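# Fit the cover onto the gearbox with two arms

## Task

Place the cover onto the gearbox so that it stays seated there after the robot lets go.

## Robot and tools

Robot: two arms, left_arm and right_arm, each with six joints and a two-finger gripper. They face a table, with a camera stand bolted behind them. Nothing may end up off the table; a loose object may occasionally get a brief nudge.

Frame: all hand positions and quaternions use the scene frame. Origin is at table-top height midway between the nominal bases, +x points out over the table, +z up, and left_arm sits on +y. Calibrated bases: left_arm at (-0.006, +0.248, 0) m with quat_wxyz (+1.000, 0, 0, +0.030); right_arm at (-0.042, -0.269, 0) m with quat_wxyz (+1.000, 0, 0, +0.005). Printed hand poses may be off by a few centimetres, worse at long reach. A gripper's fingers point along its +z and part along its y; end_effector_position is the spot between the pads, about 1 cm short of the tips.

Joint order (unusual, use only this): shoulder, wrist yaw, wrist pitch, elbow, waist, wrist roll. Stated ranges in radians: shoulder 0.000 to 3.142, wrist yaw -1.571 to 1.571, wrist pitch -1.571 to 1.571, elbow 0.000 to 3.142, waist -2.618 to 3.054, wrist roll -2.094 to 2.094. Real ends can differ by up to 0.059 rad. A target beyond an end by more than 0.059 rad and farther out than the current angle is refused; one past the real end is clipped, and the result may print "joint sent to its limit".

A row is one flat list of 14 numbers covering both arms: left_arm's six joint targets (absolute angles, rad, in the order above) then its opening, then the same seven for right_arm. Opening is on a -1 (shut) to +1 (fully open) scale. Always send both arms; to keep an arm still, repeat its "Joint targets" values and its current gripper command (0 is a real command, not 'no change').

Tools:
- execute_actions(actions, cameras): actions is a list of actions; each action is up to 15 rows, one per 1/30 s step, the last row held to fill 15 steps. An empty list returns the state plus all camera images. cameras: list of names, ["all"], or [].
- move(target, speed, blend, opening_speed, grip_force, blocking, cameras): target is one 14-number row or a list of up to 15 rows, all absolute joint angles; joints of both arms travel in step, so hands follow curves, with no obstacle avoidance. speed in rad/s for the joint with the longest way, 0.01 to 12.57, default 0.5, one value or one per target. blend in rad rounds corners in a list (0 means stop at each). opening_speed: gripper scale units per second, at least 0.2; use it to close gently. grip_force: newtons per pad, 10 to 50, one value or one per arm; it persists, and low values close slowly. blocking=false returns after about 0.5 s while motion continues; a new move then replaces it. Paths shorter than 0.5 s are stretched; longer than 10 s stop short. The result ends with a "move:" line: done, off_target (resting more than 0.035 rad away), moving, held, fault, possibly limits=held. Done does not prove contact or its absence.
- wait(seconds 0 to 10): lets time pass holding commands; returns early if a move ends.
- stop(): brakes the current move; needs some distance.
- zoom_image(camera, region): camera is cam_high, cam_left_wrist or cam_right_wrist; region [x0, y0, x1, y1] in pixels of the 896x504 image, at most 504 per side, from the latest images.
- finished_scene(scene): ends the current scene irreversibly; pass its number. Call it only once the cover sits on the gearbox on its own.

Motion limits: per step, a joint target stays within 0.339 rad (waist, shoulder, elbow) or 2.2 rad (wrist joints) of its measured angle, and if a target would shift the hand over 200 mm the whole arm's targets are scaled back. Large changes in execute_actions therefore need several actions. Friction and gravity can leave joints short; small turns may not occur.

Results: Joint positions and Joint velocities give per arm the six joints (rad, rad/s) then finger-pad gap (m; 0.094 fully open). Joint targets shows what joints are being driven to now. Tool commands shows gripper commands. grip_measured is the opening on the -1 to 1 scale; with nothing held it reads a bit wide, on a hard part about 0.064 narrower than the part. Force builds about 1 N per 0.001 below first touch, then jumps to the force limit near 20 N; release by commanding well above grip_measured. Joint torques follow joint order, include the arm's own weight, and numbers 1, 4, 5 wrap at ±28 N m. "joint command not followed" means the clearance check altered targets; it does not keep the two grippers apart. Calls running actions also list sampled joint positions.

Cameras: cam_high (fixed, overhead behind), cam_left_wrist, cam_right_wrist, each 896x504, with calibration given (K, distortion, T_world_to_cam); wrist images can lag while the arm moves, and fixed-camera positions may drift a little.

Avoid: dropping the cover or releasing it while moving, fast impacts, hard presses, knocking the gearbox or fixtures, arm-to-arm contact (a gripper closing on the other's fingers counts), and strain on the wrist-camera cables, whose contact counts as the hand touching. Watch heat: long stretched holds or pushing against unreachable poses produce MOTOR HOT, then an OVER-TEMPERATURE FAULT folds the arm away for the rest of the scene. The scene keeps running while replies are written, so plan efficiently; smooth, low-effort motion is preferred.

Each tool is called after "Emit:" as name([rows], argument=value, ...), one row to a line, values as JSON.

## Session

Emit:
execute_actions(actions=[])

Scene clock: 0.00 s.
left_arm: end_effector_position=(+0.2585, +0.1108, +0.1832) grip_measured=+1.000 end_effector_quat_wxyz=(+0.603, -0.059, +0.715, -0.349) | right_arm: end_effector_position=(+0.2296, -0.2314, +0.2402) grip_measured=+1.000 end_effector_quat_wxyz=(+0.544, +0.289, +0.772, +0.156)
Joint names: [shoulder, wrist yaw, wrist pitch, elbow, waist, wrist roll]
Joint positions: left_arm=[0.676 -0.086 0.567 0.079 -0.59 -0.609 0.094] | right_arm=[0.64 0.471 -0.419 0.645 0.42 0.834 0.094]
Joint velocities: within noise
Joint torques (N m): no reading
Heat: left arm: 35 °C; right arm: 31 °C.
Joint targets: left_arm=[0.676 -0.086 0.562 0.085 -0.590 -0.609] | right_arm=[0.640 0.476 -0.418 0.658 0.420 0.833]
Tool commands: left_gripper/opening=+1.0 right_gripper/opening=+1.0
camera_calibration:
cam_left_wrist: T_world_to_cam=[[-0.350083, -0.734925, 0.580799, 0.0629315], [-0.628237, -0.275698, -0.727536, 0.363846], [0.694809, -0.619578, -0.36519, 0.0470236], [0, 0, 0, 1]] pos_world=[0.217941, 0.175696, 0.245333]
cam_right_wrist: T_world_to_cam=[[-0.276913, -0.786384, -0.552196, 0.0161111], [-0.61034, 0.587799, -0.531015, 0.442204], [0.742162, 0.189983, -0.64273, 0.117785], [0, 0, 0, 1]] pos_world=[0.18694, -0.269634, 0.319418]

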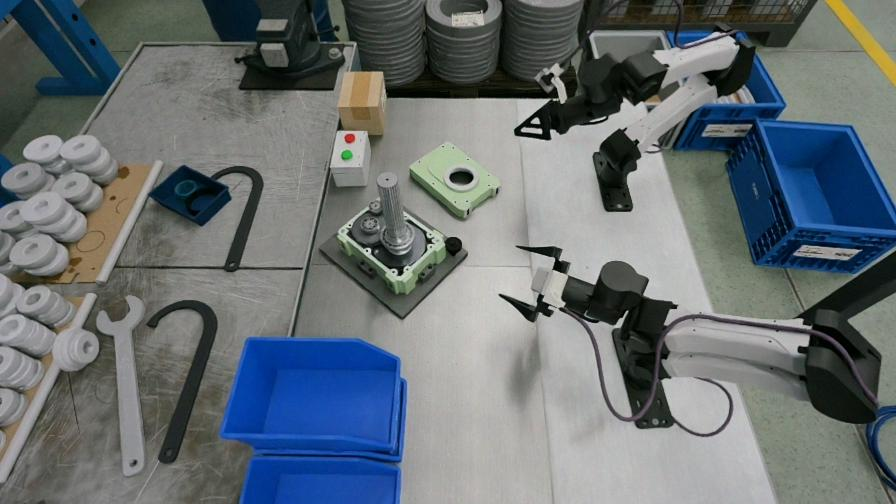

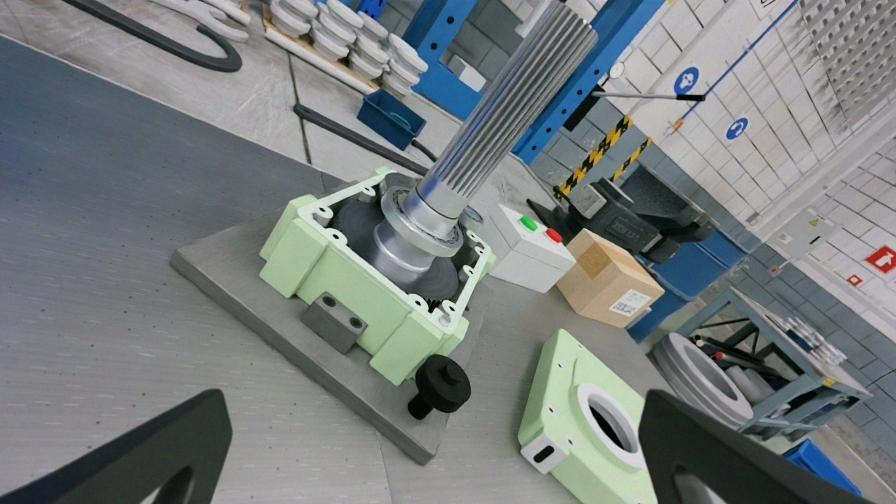

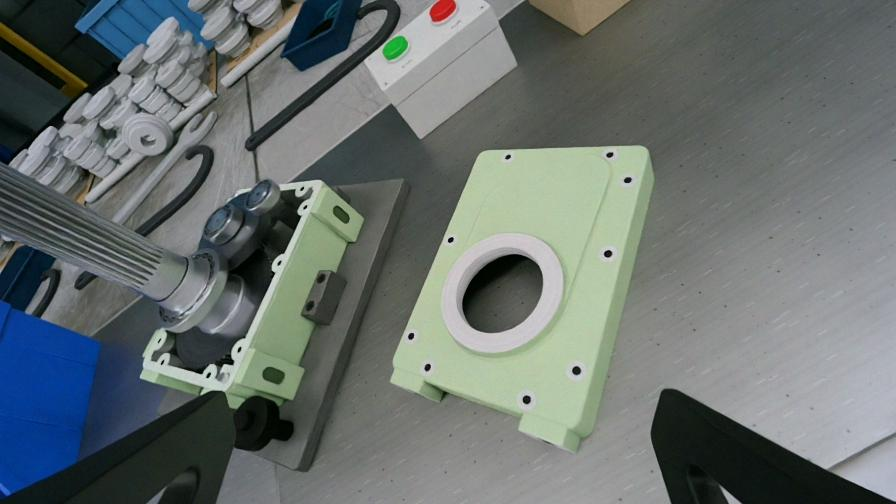

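Emit:
zoom_image(camera="cam_high", region=[310, 125, 510, 325])

Emit:
zoom_image(camera="cam_right_wrist", region=[360, 130, 680, 460])

Scaled by 2.520 from the camera's 896x504 image, which has a finer 1280x720 frame.

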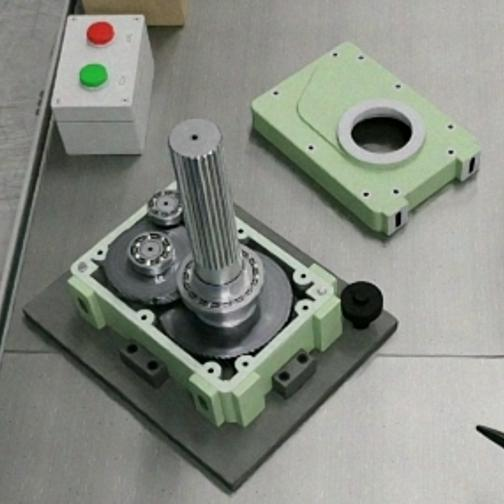

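Scaled by 1.527 from the camera's 896x504 image, which has a finer 1280x720 frame.

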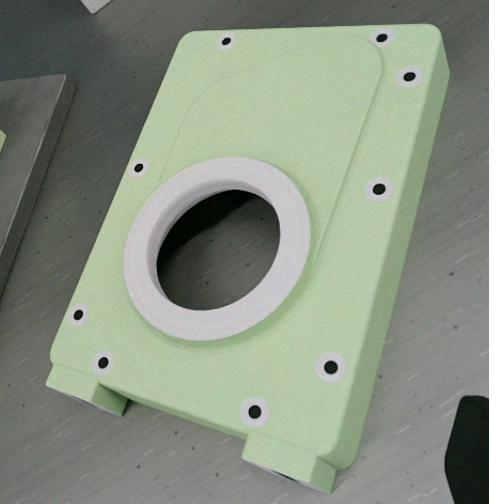

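Emit:
move(target=[0.676,-0.086,0.562,0.085,-0.590,-0.609,1.0,1.434,-0.889,0.192,0.7345,-0.315,-0.549,1.0], speed=0.9, cameras=["cam_right_wrist","cam_high"])

Scene clock: 106.23 s.
left_arm: end_effector_position=(+0.2585, +0.1108, +0.1832) grip_measured=+1.000 end_effector_quat_wxyz=(+0.603, -0.059, +0.715, -0.349) | right_arm: end_effector_position=(+0.3437, -0.2494, +0.1571) grip_measured=+1.000 end_effector_quat_wxyz=(+0.552, -0.297, +0.763, +0.156)
Joint names: [shoulder, wrist yaw, wrist pitch, elbow, waist, wrist roll]
Joint positions: left_arm=[0.676 -0.086 0.567 0.079 -0.59 -0.609 0.094] | right_arm=[1.427 -0.869 0.176 0.694 -0.31 -0.538 0.094]
Joint torques (N m): left_arm=[-0.57 -0.02 2.26 7.24 -0.62 0.15] | right_arm=[-4.93 -0.51 1.41 11.17 -0.65 -0.24]
Heat: left arm: 34 °C; right arm: 39 °C.
Joint targets: left_arm=[0.676 -0.086 0.562 0.085 -0.590 -0.609] | right_arm=[1.434 -0.889 0.192 0.735 -0.315 -0.549]
move: off_target (right_arm); right_arm: the elbow is farthest, 0.040 rad from its target
camera_calibration:
cam_right_wrist: T_world_to_cam=[[0.625085, -0.775081, 0.0922964, -0.42077], [-0.508499, -0.49407, -0.705212, 0.200829], [0.592197, 0.393885, -0.702964, 0.0950124], [0, 0, 0, 1]] pos_world=[0.308873, -0.264331, 0.247253]
Images, in order (width x height): cam_high 896x504, cam_right_wrist 896x504.

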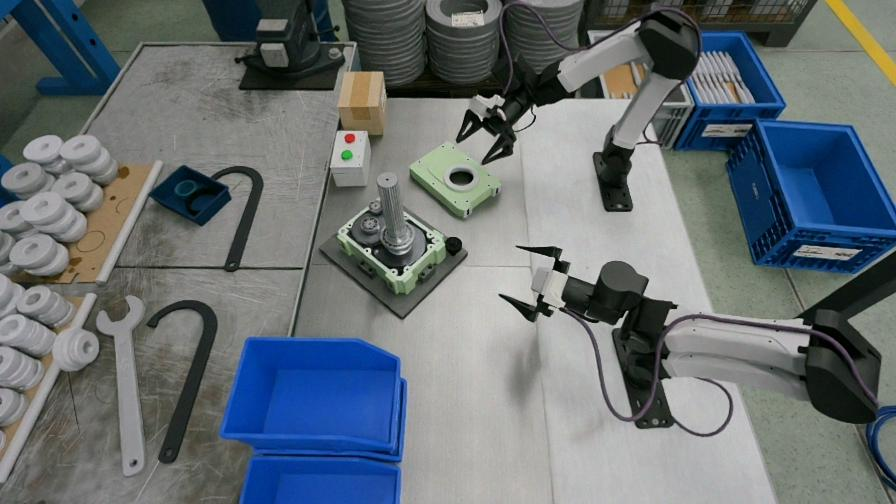

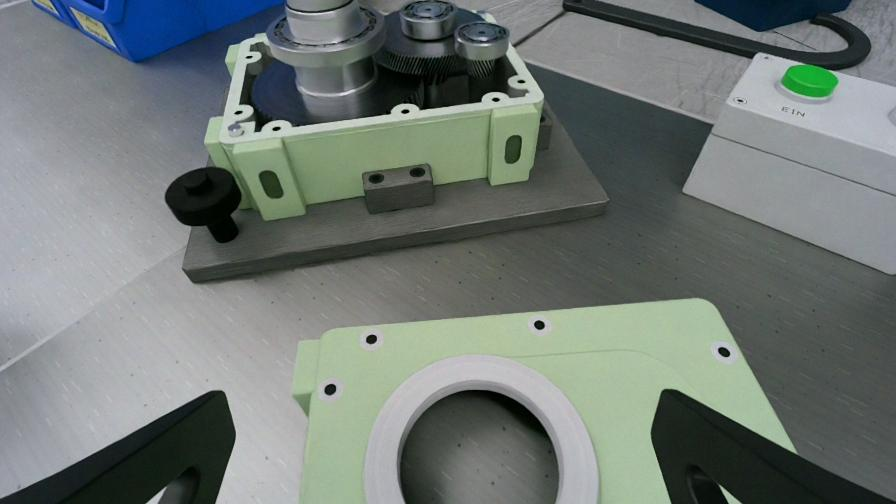

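Emit:
move(target=[0.676,-0.086,0.562,0.085,-0.590,-0.609,1.0,1.717,-1.046,0.301,0.80,-0.3406,-0.734,1.0], speed=0.6, cameras=["cam_right_wrist"])

Scene clock: 160.10 s.
left_arm: end_effector_position=(+0.2585, +0.1108, +0.1832) grip_measured=+1.000 end_effector_quat_wxyz=(+0.603, -0.059, +0.715, -0.349) | right_arm: end_effector_position=(+0.3650, -0.2493, +0.1116) grip_measured=+1.000 end_effector_quat_wxyz=(+0.554, -0.367, +0.724, +0.188)
Joint names: [shoulder, wrist yaw, wrist pitch, elbow, waist, wrist roll]
Joint positions: left_arm=[0.676 -0.086 0.567 0.079 -0.59 -0.609 0.094] | right_arm=[1.711 -1.025 0.288 0.767 -0.335 -0.723 0.094]
Joint torques (N m): left_arm=[-0.58 -0.02 2.25 7.2 -0.64 0.16] | right_arm=[-6.82 -0.58 1.24 9.57 -0.75 -0.2]
Heat: left arm: 34 °C; right arm: 41 °C.
Joint targets: left_arm=[0.676 -0.086 0.562 0.085 -0.590 -0.609] | right_arm=[1.717 -1.046 0.301 0.800 -0.341 -0.734]
move: done
camera_calibration:
cam_right_wrist: T_world_to_cam=[[0.737943, -0.660758, 0.137257, -0.447571], [-0.385122, -0.579334, -0.718368, 0.114815], [0.554185, 0.477254, -0.681988, 0.0826258], [0, 0, 0, 1]] pos_world=[0.32871, -0.268654, 0.200261]
Images, in order (width x height): cam_right_wrist 896x504.

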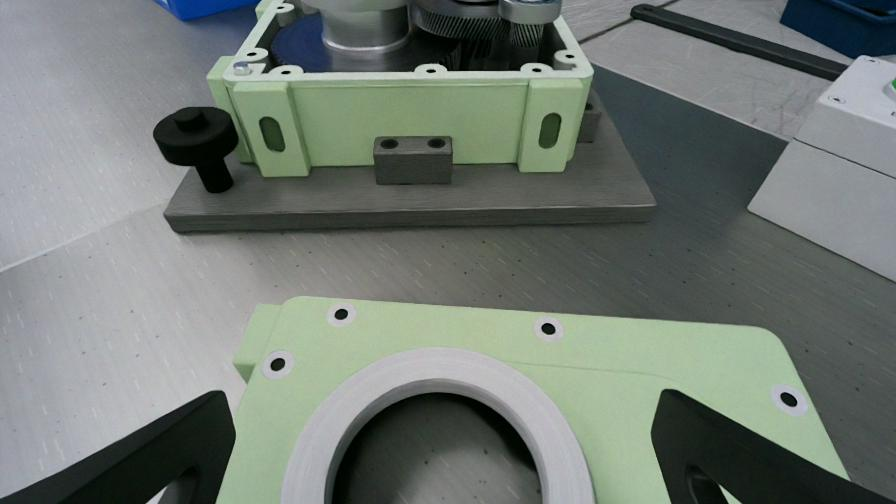

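Emit:
zoom_image(camera="cam_right_wrist", region=[240, 320, 640, 504])

Scaled by 1.260 from the camera's 896x504 image, which has a finer 1280x720 frame.

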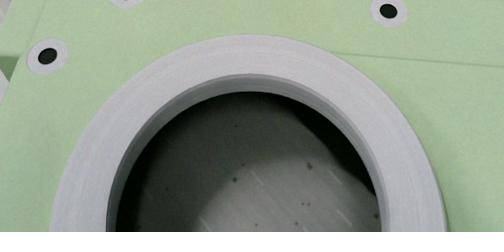

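Emit:
move(target=[0.676,-0.086,0.562,0.085,-0.590,-0.609,1.0,1.805,-1.017,0.59,0.68,-0.3365,-0.653,1.0], speed=0.5, cameras=["cam_right_wrist"])

Emit:
zoom_image(camera="cam_right_wrist", region=[200, 252, 700, 504])

Scene clock: 186.73 s.
left_arm: end_effector_position=(+0.2585, +0.1108, +0.1832) grip_measured=+1.000 end_effector_quat_wxyz=(+0.603, -0.059, +0.715, -0.349) | right_arm: end_effector_position=(+0.3701, -0.2515, +0.0953) grip_measured=+1.000 end_effector_quat_wxyz=(+0.583, -0.365, +0.706, +0.168)
Joint names: [shoulder, wrist yaw, wrist pitch, elbow, waist, wrist roll]
Joint positions: left_arm=[0.676 -0.086 0.567 0.079 -0.59 -0.609 0.094] | right_arm=[1.796 -1.02 0.575 0.691 -0.335 -0.661 0.094]
Joint torques (N m): left_arm=[-0.55 -0.02 2.24 7.21 -0.64 0.15] | right_arm=[-6.83 -0.31 1.39 4.85 -0.36 0]
Heat: left arm: 34 °C; right arm: 41 °C.
Joint targets: left_arm=[0.676 -0.086 0.562 0.085 -0.590 -0.609] | right_arm=[1.805 -1.017 0.590 0.680 -0.337 -0.653]
move: done
camera_calibration:
cam_right_wrist: T_world_to_cam=[[0.710546, -0.676824, 0.192443, -0.449649], [-0.342258, -0.571395, -0.7459, 0.0924938], [0.614804, 0.464131, -0.637651, 0.039734], [0, 0, 0, 1]] pos_world=[0.326724, -0.269924, 0.180859]
Images, in order (width x height): cam_right_wrist 896x504.

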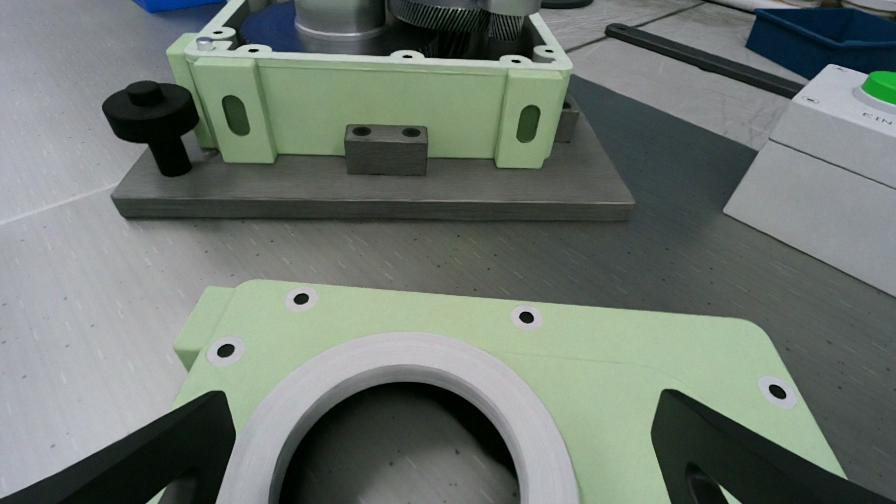

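Scaled by 1.008 from the camera's 896x504 image, which has a finer 1280x720 frame.

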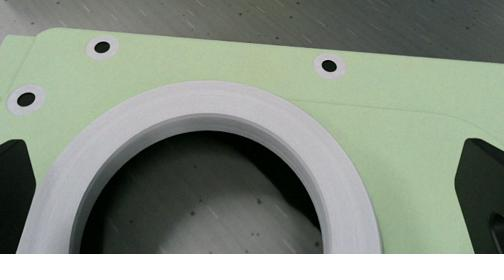

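Emit:
move(target=[0.676,-0.086,0.562,0.085,-0.590,-0.609,1.0,1.805,-1.017,0.59,0.68,-0.3365,-0.535,1.0], speed=0.5, cameras=["cam_right_wrist"])

Emit:
zoom_image(camera="cam_right_wrist", region=[100, 0, 604, 240])

Scene clock: 211.97 s.
left_arm: end_effector_position=(+0.2585, +0.1108, +0.1832) grip_measured=+1.000 end_effector_quat_wxyz=(+0.603, -0.059, +0.715, -0.349) | right_arm: end_effector_position=(+0.3702, -0.2515, +0.0954) grip_measured=+1.000 end_effector_quat_wxyz=(+0.572, -0.323, +0.727, +0.202)
Joint names: [shoulder, wrist yaw, wrist pitch, elbow, waist, wrist roll]
Joint positions: left_arm=[0.676 -0.086 0.567 0.079 -0.59 -0.609 0.094] | right_arm=[1.796 -1.02 0.576 0.691 -0.335 -0.542 0.094]
Joint torques (N m): left_arm=[-0.58 -0.02 2.25 7.27 -0.59 0.16] | right_arm=[-6.83 -0.3 1.36 4.86 -0.35 0]
Heat: left arm: 35 °C; right arm: 40 °C.
Joint targets: left_arm=[0.676 -0.086 0.562 0.085 -0.590 -0.609] | right_arm=[1.805 -1.017 0.590 0.680 -0.337 -0.535]
move: done
camera_calibration:
cam_right_wrist: T_world_to_cam=[[0.699372, -0.710231, 0.0803125, -0.443296], [-0.417571, -0.497189, -0.760551, 0.140576], [0.580098, 0.498372, -0.644292, 0.0619181], [0, 0, 0, 1]] pos_world=[0.332811, -0.275808, 0.182411]
Images, in order (width x height): cam_right_wrist 896x504.

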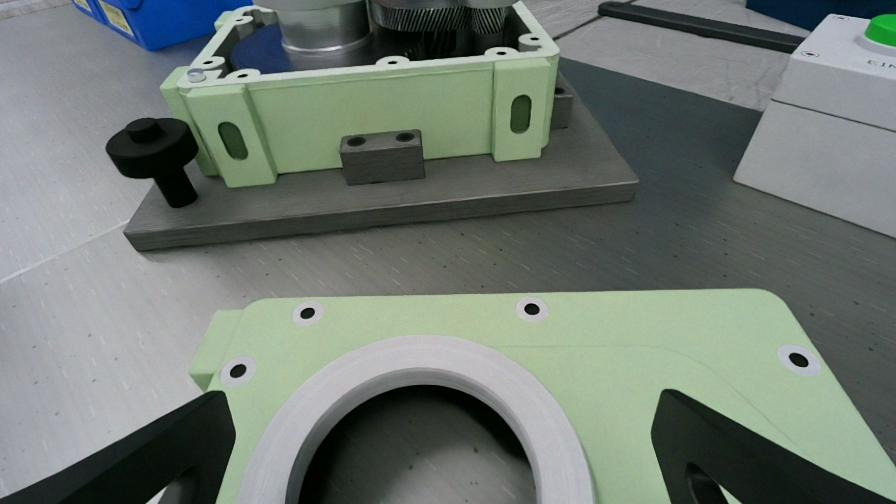

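Scaled by 1.000.

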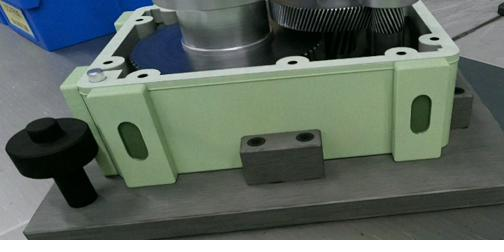

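Emit:
move(target=[0.676,-0.086,0.562,0.085,-0.590,-0.609,1.0,1.80,-1.016,0.602,0.645,-0.342,-0.555,1.0], speed=0.5, cameras=["cam_right_wrist"])

Scene clock: 231.73 s.
left_arm: end_effector_position=(+0.2585, +0.1108, +0.1832) grip_measured=+1.000 end_effector_quat_wxyz=(+0.603, -0.059, +0.715, -0.349) | right_arm: end_effector_position=(+0.3623, -0.2489, +0.0868) grip_measured=+1.000 end_effector_quat_wxyz=(+0.566, -0.320, +0.732, +0.207)
Joint names: [shoulder, wrist yaw, wrist pitch, elbow, waist, wrist roll]
Joint positions: left_arm=[0.676 -0.086 0.567 0.079 -0.59 -0.609 0.094] | right_arm=[1.796 -1.019 0.587 0.657 -0.335 -0.544 0.094]
Joint torques (N m): left_arm=[-0.55 -0.03 2.25 7.25 -0.59 0.15] | right_arm=[-7.13 -0.3 1.35 4.56 -0.84 -0.22]
Heat: left arm: 35 °C; right arm: 38 °C.
Joint targets: left_arm=[0.676 -0.086 0.562 0.085 -0.590 -0.609] | right_arm=[1.800 -1.016 0.602 0.645 -0.342 -0.555]
move: done
camera_calibration:
cam_right_wrist: T_world_to_cam=[[0.700921, -0.710531, 0.062091, -0.434294], [-0.432712, -0.492828, -0.754904, 0.138167], [0.566983, 0.502261, -0.652889, 0.0661352], [0, 0, 0, 1]] pos_world=[0.326695, -0.273704, 0.174448]
Images, in order (width x height): cam_right_wrist 896x504.

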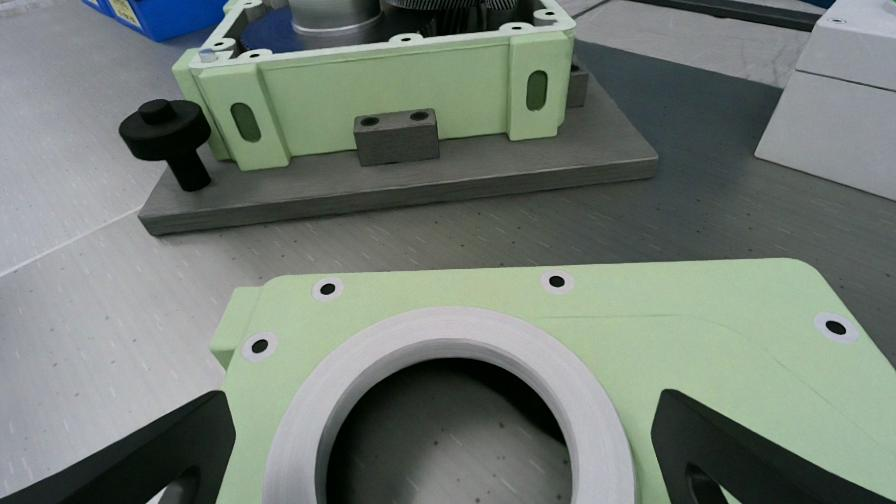

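Emit:
move(target=[0.676,-0.086,0.562,0.085,-0.590,-0.609,1.0,1.868,-1.023,0.695,0.625,-0.352,-0.56,1.0], speed=0.3, cameras=["cam_right_wrist"])

Scene clock: 240.13 s.
left_arm: end_effector_position=(+0.2585, +0.1108, +0.1832) grip_measured=+1.000 end_effector_quat_wxyz=(+0.603, -0.059, +0.715, -0.349) | right_arm: end_effector_position=(+0.3632, -0.2531, +0.0748) grip_measured=+1.000 end_effector_quat_wxyz=(+0.574, -0.323, +0.726, +0.196)
Joint names: [shoulder, wrist yaw, wrist pitch, elbow, waist, wrist roll]
Joint positions: left_arm=[0.676 -0.086 0.567 0.079 -0.59 -0.609 0.094] | right_arm=[1.853 -1.021 0.685 0.638 -0.345 -0.553 0.094]
Joint torques (N m): left_arm=[-0.54 -0.04 2.24 7.24 -0.58 0.16] | right_arm=[-6.3 -0.34 1.35 4.11 -0.84 -0.17]
Heat: left arm: 35 °C; right arm: 38 °C.
Joint targets: left_arm=[0.676 -0.086 0.562 0.085 -0.590 -0.609] | right_arm=[1.868 -1.023 0.695 0.625 -0.352 -0.560]
move: done
camera_calibration:
cam_right_wrist: T_world_to_cam=[[0.694243, -0.714144, 0.0895797, -0.437747], [-0.415877, -0.499607, -0.759894, 0.119963], [0.587429, 0.490297, -0.643845, 0.0487968], [0, 0, 0, 1]] pos_world=[0.325128, -0.276605, 0.16179]
Images, in order (width x height): cam_right_wrist 896x504.

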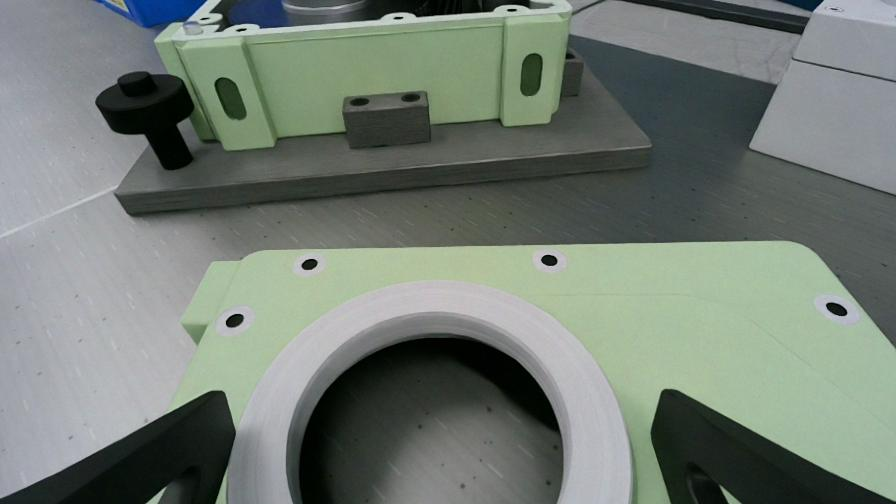

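Emit:
move([
  [0.676,-0.086,0.562,0.085,-0.590,-0.609,1.0,1.856,-1.023,0.683,0.600,-0.356,-0.56,1.0],
  [0.676,-0.086,0.562,0.085,-0.590,-0.609,1.0,1.886,-1.023,0.718,0.595,-0.356,-0.56,1.0],
], speed=0.2, cameras=["cam_right_wrist"])

Emit:
zoom_image(camera="cam_right_wrist", region=[180, 252, 680, 504])

Scene clock: 258.50 s.
left_arm: end_effector_position=(+0.2585, +0.1108, +0.1832) grip_measured=+1.000 end_effector_quat_wxyz=(+0.603, -0.059, +0.715, -0.349) | right_arm: end_effector_position=(+0.3598, -0.2528, +0.0726) grip_measured=+1.000 end_effector_quat_wxyz=(+0.581, -0.331, +0.719, +0.189)
Joint names: [shoulder, wrist yaw, wrist pitch, elbow, waist, wrist roll]
Joint positions: left_arm=[0.676 -0.086 0.567 0.079 -0.59 -0.609 0.094] | right_arm=[1.863 -1.026 0.739 0.614 -0.348 -0.564 0.094]
Joint torques (N m): left_arm=[-0.58 -0.03 2.23 7.21 -0.64 0.17] | right_arm=[-5.5 -0.29 1.06 3.49 -0.9 -0.03]
Heat: left arm: 36 °C; right arm: 37 °C.
Joint targets: left_arm=[0.676 -0.086 0.562 0.085 -0.590 -0.609] | right_arm=[1.886 -1.023 0.718 0.595 -0.356 -0.560]
move: done
camera_calibration:
cam_right_wrist: T_world_to_cam=[[0.694259, -0.710136, 0.117098, -0.43595], [-0.393063, -0.510396, -0.764851, 0.106395], [0.602915, 0.484978, -0.633475, 0.0415288], [0, 0, 0, 1]] pos_world=[0.319443, -0.275421, 0.158733]
Images, in order (width x height): cam_right_wrist 896x504.

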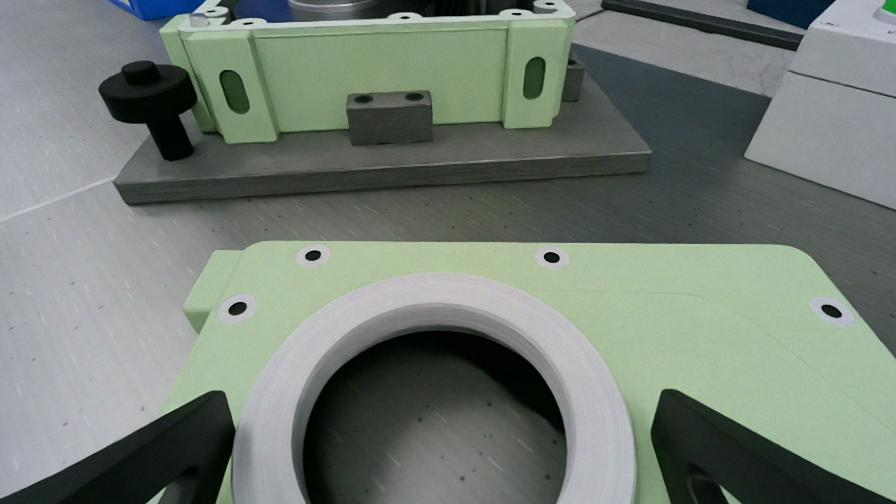

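Scaled by 1.008 from the camera's 896x504 image, which has a finer 1280x720 frame.

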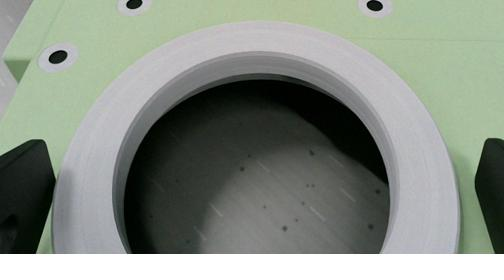

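Emit:
move(target=[0.676,-0.086,0.562,0.085,-0.590,-0.609,1.0,1.838,-1.023,0.690,0.585,-0.344,-0.56,1.0], speed=0.2, cameras=["cam_right_wrist"])

Emit:
zoom_image(camera="cam_right_wrist", region=[180, 252, 680, 504])

Scene clock: 271.07 s.
left_arm: end_effector_position=(+0.2585, +0.1108, +0.1832) grip_measured=+1.000 end_effector_quat_wxyz=(+0.603, -0.059, +0.715, -0.349) | right_arm: end_effector_position=(+0.3578, -0.2521, +0.0724) grip_measured=+1.000 end_effector_quat_wxyz=(+0.581, -0.331, +0.719, +0.189)
Joint names: [shoulder, wrist yaw, wrist pitch, elbow, waist, wrist roll]
Joint positions: left_arm=[0.676 -0.086 0.567 0.079 -0.59 -0.609 0.094] | right_arm=[1.857 -1.026 0.739 0.606 -0.348 -0.566 0.094]
Joint torques (N m): left_arm=[-0.55 -0.03 2.24 7.2 -0.61 0.15] | right_arm=[-9.2 -0.29 0.79 3.23 0.27 -0.01]
Heat: left arm: 36 °C; right arm: 36 °C.
Joint targets: left_arm=[0.676 -0.086 0.562 0.085 -0.590 -0.609] | right_arm=[1.838 -1.023 0.690 0.585 -0.344 -0.560]
move: off_target (right_arm); right_arm: the wrist pitch is farthest, 0.049 rad from its target
camera_calibration:
cam_right_wrist: T_world_to_cam=[[0.694802, -0.709692, 0.116565, -0.434087], [-0.393761, -0.511, -0.764088, 0.105863], [0.601832, 0.484992, -0.634493, 0.0427829], [0, 0, 0, 1]] pos_world=[0.317541, -0.274722, 0.158633]
Images, in order (width x height): cam_right_wrist 896x504.

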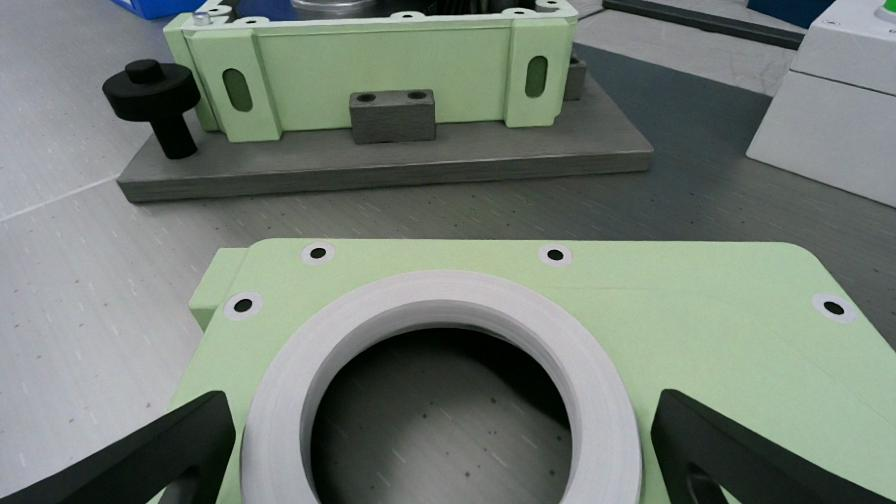

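Scaled by 1.008 from the camera's 896x504 image, which has a finer 1280x720 frame.

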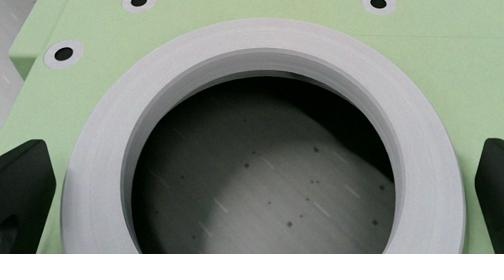

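Emit:
move(target=[0.676,-0.086,0.562,0.085,-0.590,-0.609,1.0,1.885,-1.023,0.725,0.580,-0.344,-0.56,1.0], speed=0.2, cameras=["cam_right_wrist"])

Emit:
zoom_image(camera="cam_right_wrist", region=[180, 252, 680, 504])

Scene clock: 279.03 s.
left_arm: end_effector_position=(+0.2585, +0.1108, +0.1832) grip_measured=+1.000 end_effector_quat_wxyz=(+0.603, -0.059, +0.715, -0.349) | right_arm: end_effector_position=(+0.3576, -0.2520, +0.0720) grip_measured=+1.000 end_effector_quat_wxyz=(+0.583, -0.333, +0.717, +0.186)
Joint names: [shoulder, wrist yaw, wrist pitch, elbow, waist, wrist roll]
Joint positions: left_arm=[0.676 -0.086 0.567 0.079 -0.59 -0.609 0.094] | right_arm=[1.862 -1.026 0.755 0.601 -0.348 -0.566 0.094]
Joint torques (N m): left_arm=[-0.53 -0.02 2.24 7.2 -0.58 0.15] | right_arm=[-5.37 -0.29 0.94 3.12 0.27 0]
Heat: left arm: 36 °C; right arm: 36 °C.
Joint targets: left_arm=[0.676 -0.086 0.562 0.085 -0.590 -0.609] | right_arm=[1.885 -1.023 0.725 0.580 -0.344 -0.560]
move: done
camera_calibration:
cam_right_wrist: T_world_to_cam=[[0.693966, -0.7093, 0.123713, -0.433998], [-0.388052, -0.513186, -0.765542, 0.102977], [0.606487, 0.483253, -0.631379, 0.0402197], [0, 0, 0, 1]] pos_world=[0.316748, -0.274424, 0.157919]
Images, in order (width x height): cam_right_wrist 896x504.

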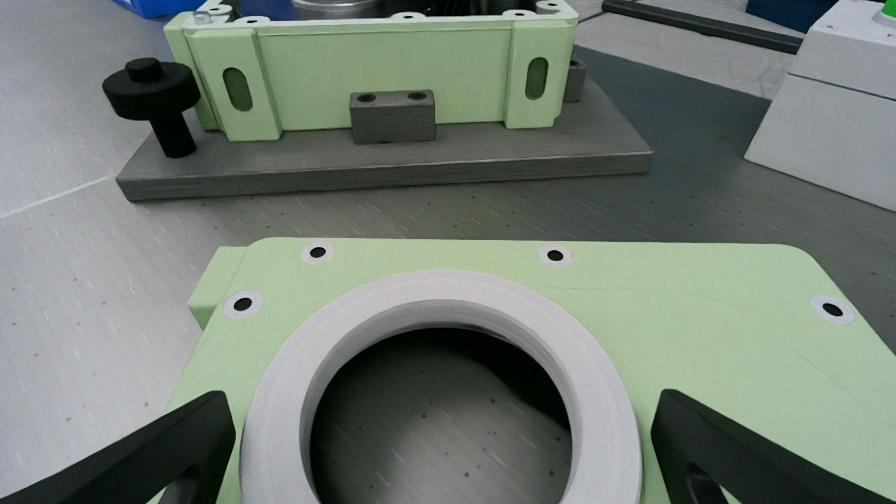

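Scaled by 1.008 from the camera's 896x504 image, which has a finer 1280x720 frame.

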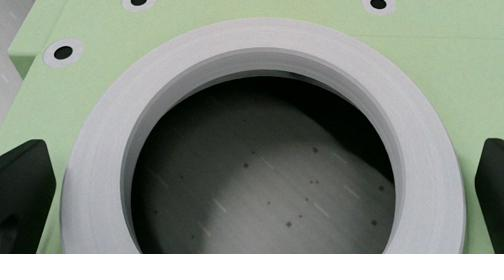

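Emit:
move([
  [0.676,-0.086,0.562,0.085,-0.590,-0.609,1.0,1.845,-1.023,0.725,0.600,-0.348,-0.56,1.0],
  [0.676,-0.086,0.562,0.085,-0.590,-0.609,1.0,1.845,-1.023,0.725,0.600,-0.348,-0.56,0.4],
], speed=0.2, opening_speed=0.5, cameras=["cam_right_wrist"])

Emit:
zoom_image(camera="cam_right_wrist", region=[180, 252, 680, 504])

Scene clock: 286.50 s.
left_arm: end_effector_position=(+0.2585, +0.1108, +0.1832) grip_measured=+1.000 end_effector_quat_wxyz=(+0.603, -0.059, +0.715, -0.349) | right_arm: end_effector_position=(+0.3573, -0.2517, +0.0722) grip_measured=+0.813 end_effector_quat_wxyz=(+0.583, -0.334, +0.716, +0.187)
Joint names: [shoulder, wrist yaw, wrist pitch, elbow, waist, wrist roll]
Joint positions: left_arm=[0.676 -0.086 0.567 0.079 -0.59 -0.609 0.094] | right_arm=[1.862 -1.029 0.756 0.601 -0.348 -0.569 0.085]
Joint torques (N m): left_arm=[-0.58 -0.02 2.25 7.23 -0.61 0.16] | right_arm=[-8.95 -0.26 0.95 5.03 -0.14 0.02]
Heat: left arm: 36 °C; right arm: 36 °C.
Joint targets: left_arm=[0.676 -0.086 0.562 0.085 -0.590 -0.609] | right_arm=[1.845 -1.023 0.725 0.600 -0.348 -0.560]
move: done
camera_calibration:
cam_right_wrist: T_world_to_cam=[[0.695788, -0.707171, 0.125649, -0.433831], [-0.384758, -0.5147, -0.766189, 0.101768], [0.606498, 0.484761, -0.630212, 0.0406703], [0, 0, 0, 1]] pos_world=[0.316344, -0.274128, 0.158115]
Images, in order (width x height): cam_right_wrist 896x504.

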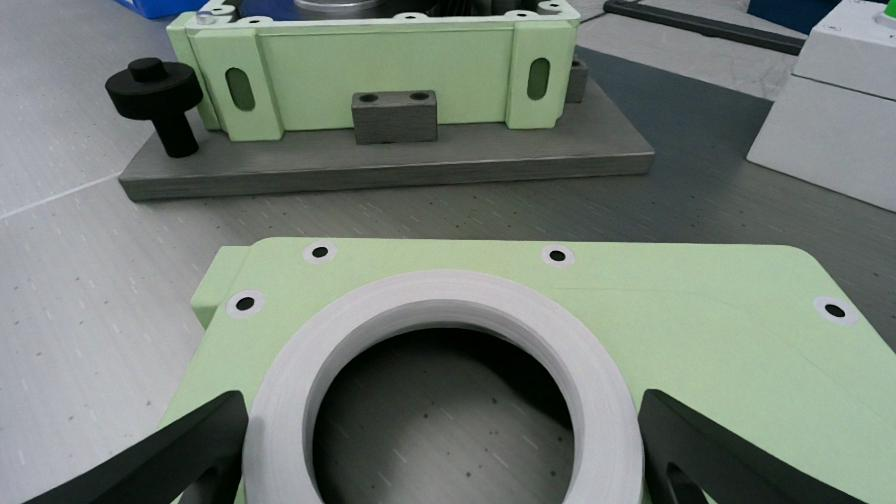

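Scaled by 1.008 from the camera's 896x504 image, which has a finer 1280x720 frame.

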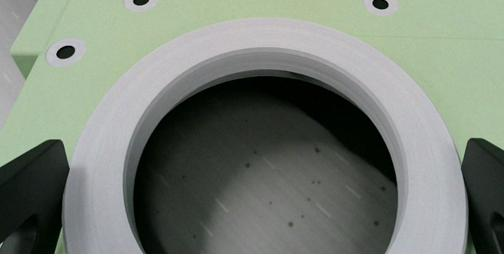

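Emit:
move(target=[0.676,-0.086,0.562,0.085,-0.590,-0.609,1.0,1.67,-1.02,0.50,0.690,-0.348,-0.60,0.4], speed=0.2, cameras=["all"])

Emit:
zoom_image(camera="cam_high", region=[360, 100, 560, 260])

Scene clock: 314.70 s.
left_arm: end_effector_position=(+0.2585, +0.1108, +0.1832) grip_measured=+1.000 end_effector_quat_wxyz=(+0.603, -0.059, +0.715, -0.349) | right_arm: end_effector_position=(+0.3529, -0.2572, +0.0824) grip_measured=+0.812 end_effector_quat_wxyz=(+0.547, -0.314, +0.755, +0.181)
Joint names: [shoulder, wrist yaw, wrist pitch, elbow, waist, wrist roll]
Joint positions: left_arm=[0.676 -0.086 0.567 0.079 -0.59 -0.609 0.094] | right_arm=[1.729 -0.959 0.465 0.637 -0.348 -0.61 0.085]
Joint torques (N m): left_arm=[-0.55 -0.03 2.24 7.19 -0.64 0.16] | right_arm=[-12.22 -0.93 1.51 10.84 -0.14 0.03]
Heat: left arm: 37 °C; right arm: 37 °C.
Joint targets: left_arm=[0.676 -0.086 0.562 0.085 -0.590 -0.609] | right_arm=[1.670 -1.020 0.500 0.690 -0.348 -0.600]
move: off_target (right_arm); right_arm: the wrist yaw is farthest, 0.061 rad from its target
camera_calibration:
cam_left_wrist: T_world_to_cam=[[-0.350083, -0.734925, 0.580799, 0.0629315], [-0.628237, -0.275698, -0.727536, 0.363846], [0.694809, -0.619578, -0.36519, 0.0470236], [0, 0, 0, 1]] pos_world=[0.217941, 0.175696, 0.245333]
cam_right_wrist: T_world_to_cam=[[0.671806, -0.737003, 0.0741838, -0.430856], [-0.483717, -0.51235, -0.709588, 0.135867], [0.560977, 0.440821, -0.700701, 0.0629704], [0, 0, 0, 1]] pos_world=[0.319848, -0.27569, 0.172495]

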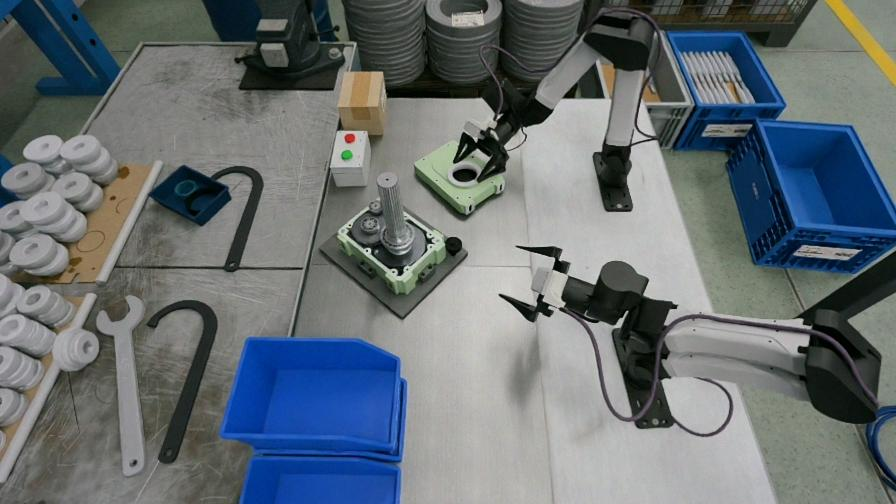

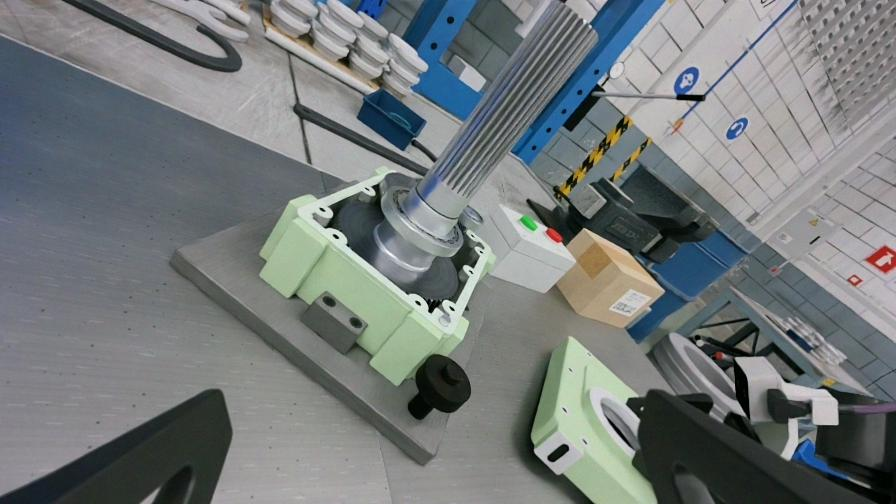

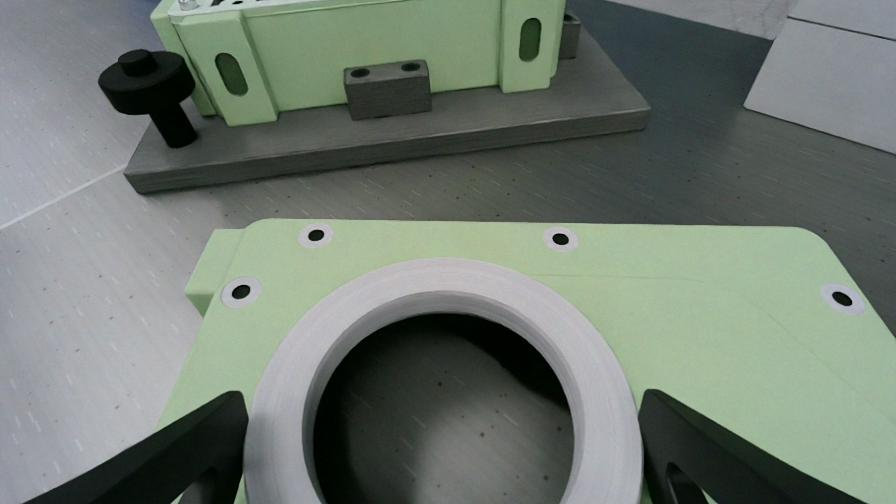

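Scaled by 2.520 from the camera's 896x504 image, which has a finer 1280x720 frame.

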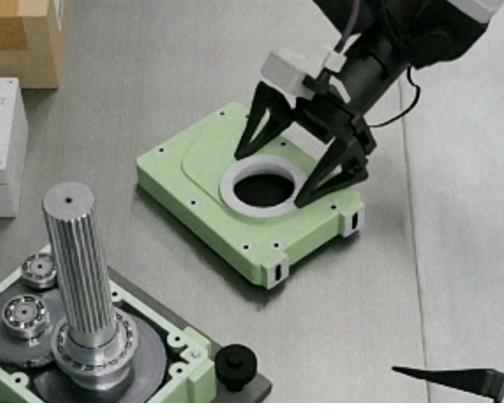

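Emit:
move([
  [0.676,-0.086,0.562,0.085,-0.590,-0.609,1.0,1.60,-1.05,0.42,0.72,-0.348,-0.60,0.4],
  [0.676,-0.086,0.562,0.085,-0.590,-0.609,1.0,1.39,-1.08,0.06,0.95,-0.348,-0.60,0.4],
], speed=0.3, blend=0.05, cameras=["all"])

Emit:
zoom_image(camera="cam_high", region=[340, 80, 560, 300])

Scene clock: 323.87 s.
left_arm: end_effector_position=(+0.2585, +0.1108, +0.1832) grip_measured=+1.000 end_effector_quat_wxyz=(+0.603, -0.059, +0.715, -0.349) | right_arm: end_effector_position=(+0.3488, -0.2550, +0.1807) grip_measured=+0.812 end_effector_quat_wxyz=(+0.534, -0.298, +0.765, +0.201)
Joint names: [shoulder, wrist yaw, wrist pitch, elbow, waist, wrist roll]
Joint positions: left_arm=[0.676 -0.086 0.567 0.079 -0.59 -0.609 0.094] | right_arm=[1.462 -0.965 -0.057 0.86 -0.348 -0.58 0.085]
Joint torques (N m): left_arm=[-0.57 -0.02 2.25 7.23 -0.58 0.16] | right_arm=[-12.45 -1.42 2.22 15.98 -0.13 -0.33]
Heat: left arm: 37 °C; right arm: 38 °C.
Joint targets: left_arm=[0.676 -0.086 0.562 0.085 -0.590 -0.609] | right_arm=[1.390 -1.080 0.060 0.950 -0.348 -0.600]
move: off_target (right_arm); blend cut to 0.04 rad at target 1; right_arm: the wrist pitch is farthest, 0.117 rad from its target
camera_calibration:
cam_left_wrist: T_world_to_cam=[[-0.350083, -0.734925, 0.580799, 0.0629315], [-0.628237, -0.275698, -0.727536, 0.363846], [0.694809, -0.619578, -0.36519, 0.0470236], [0, 0, 0, 1]] pos_world=[0.217941, 0.175696, 0.245333]
cam_right_wrist: T_world_to_cam=[[0.670305, -0.741925, 0.0154037, -0.423888], [-0.519928, -0.484346, -0.703622, 0.22346], [0.529496, 0.463633, -0.710407, 0.151835], [0, 0, 0, 1]] pos_world=[0.319922, -0.276657, 0.271625]

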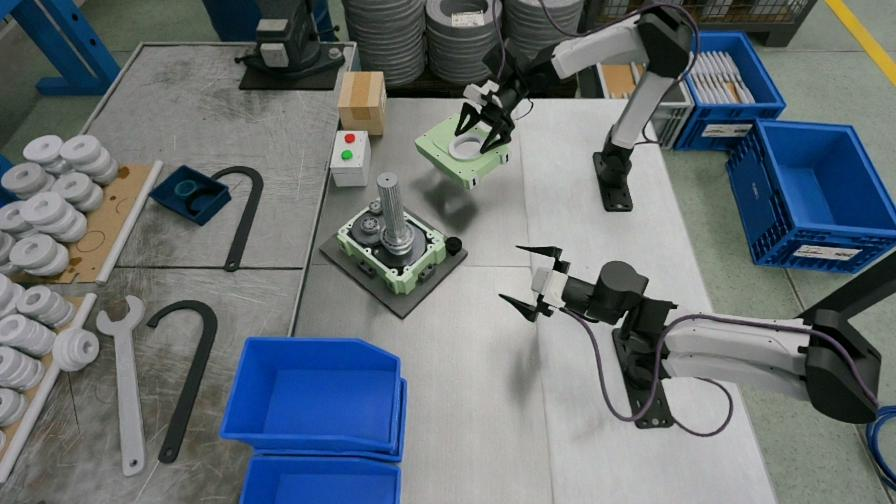

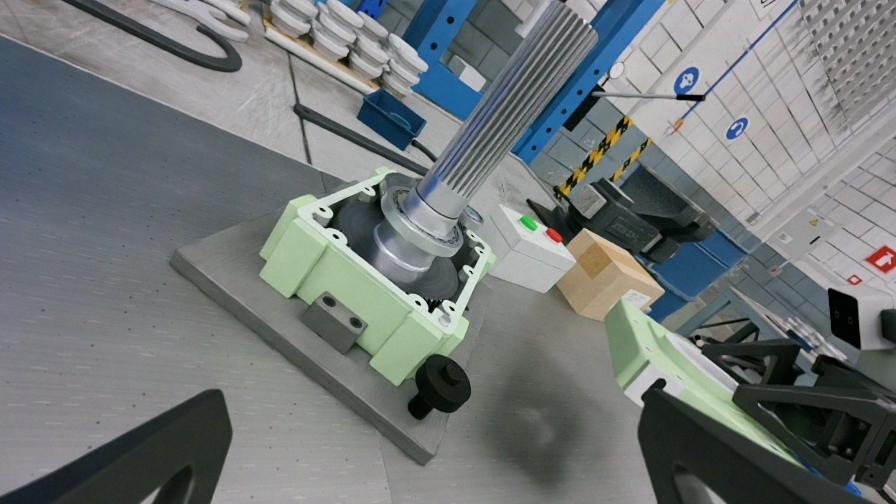

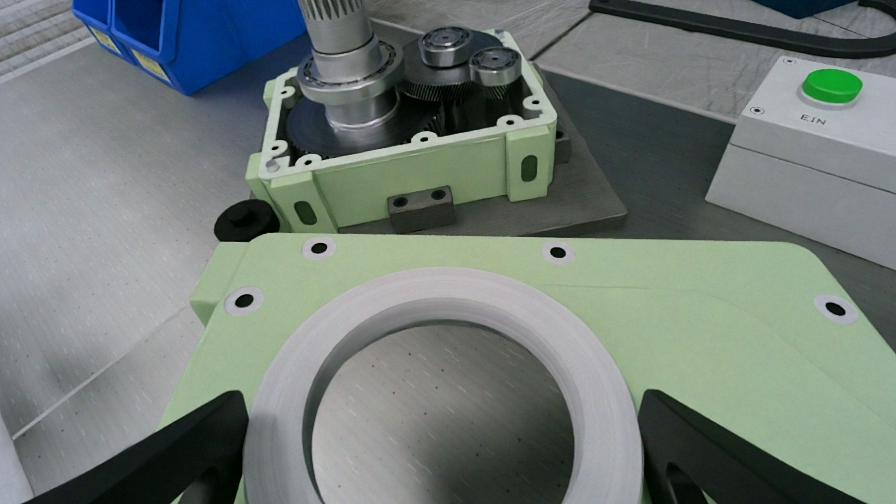

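Scaled by 2.291 from the camera's 896x504 image, which has a finer 1280x720 frame.

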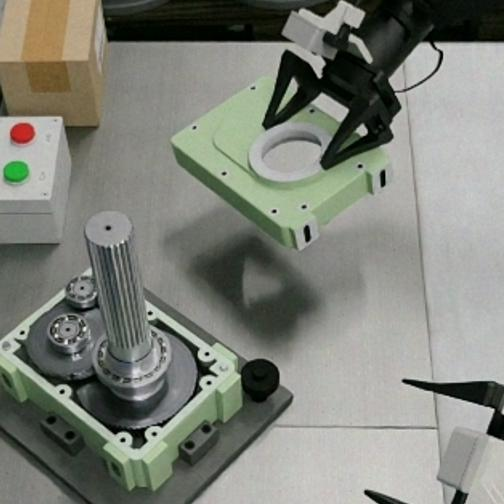

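Emit:
move(target=[0.676,-0.086,0.562,0.085,-0.590,-0.609,1.0,1.40,-1.14,-0.545,1.72,-0.348,-0.58,0.4], speed=0.4, cameras=["cam_right_wrist","cam_high"])

Scene clock: 351.63 s.
left_arm: end_effector_position=(+0.2585, +0.1108, +0.1832) grip_measured=+1.000 end_effector_quat_wxyz=(+0.603, -0.059, +0.715, -0.349) | right_arm: end_effector_position=(+0.3518, -0.2489, +0.3977) grip_measured=+0.812 end_effector_quat_wxyz=(+0.583, -0.332, +0.716, +0.194)
Joint names: [shoulder, wrist yaw, wrist pitch, elbow, waist, wrist roll]
Joint positions: left_arm=[0.676 -0.086 0.567 0.079 -0.59 -0.609 0.094] | right_arm=[1.462 -1.038 -0.674 1.631 -0.348 -0.557 0.085]
Joint torques (N m): left_arm=[-0.55 -0.01 2.24 7.21 -0.59 0.16] | right_arm=[-11.47 -1.27 2.4 15.8 -0.13 -0.37]
Heat: left arm: 37 °C; right arm: 54 °C.
Joint targets: left_arm=[0.676 -0.086 0.562 0.085 -0.590 -0.609] | right_arm=[1.400 -1.140 -0.545 1.720 -0.348 -0.580]
move: off_target (right_arm); right_arm: the wrist pitch is farthest, 0.129 rad from its target
camera_calibration:
cam_right_wrist: T_world_to_cam=[[0.69988, -0.705408, 0.112108, -0.464553], [-0.387552, -0.506884, -0.769982, 0.354867], [0.599977, 0.495447, -0.62814, 0.251895], [0, 0, 0, 1]] pos_world=[0.311529, -0.272623, 0.483547]
Images, in order (width x height): cam_high 896x504, cam_right_wrist 896x504.

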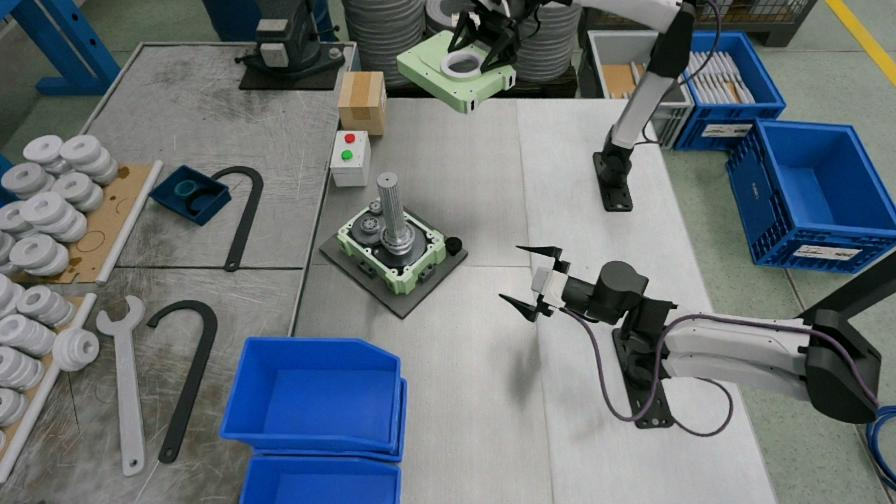

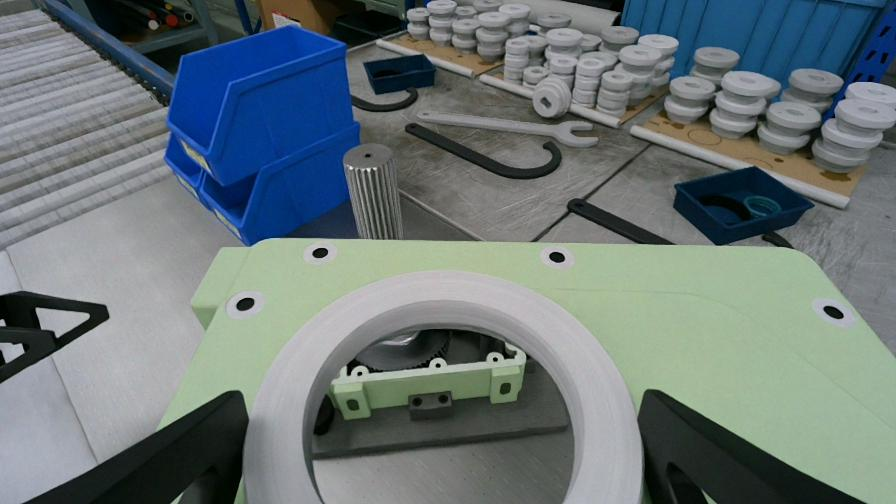

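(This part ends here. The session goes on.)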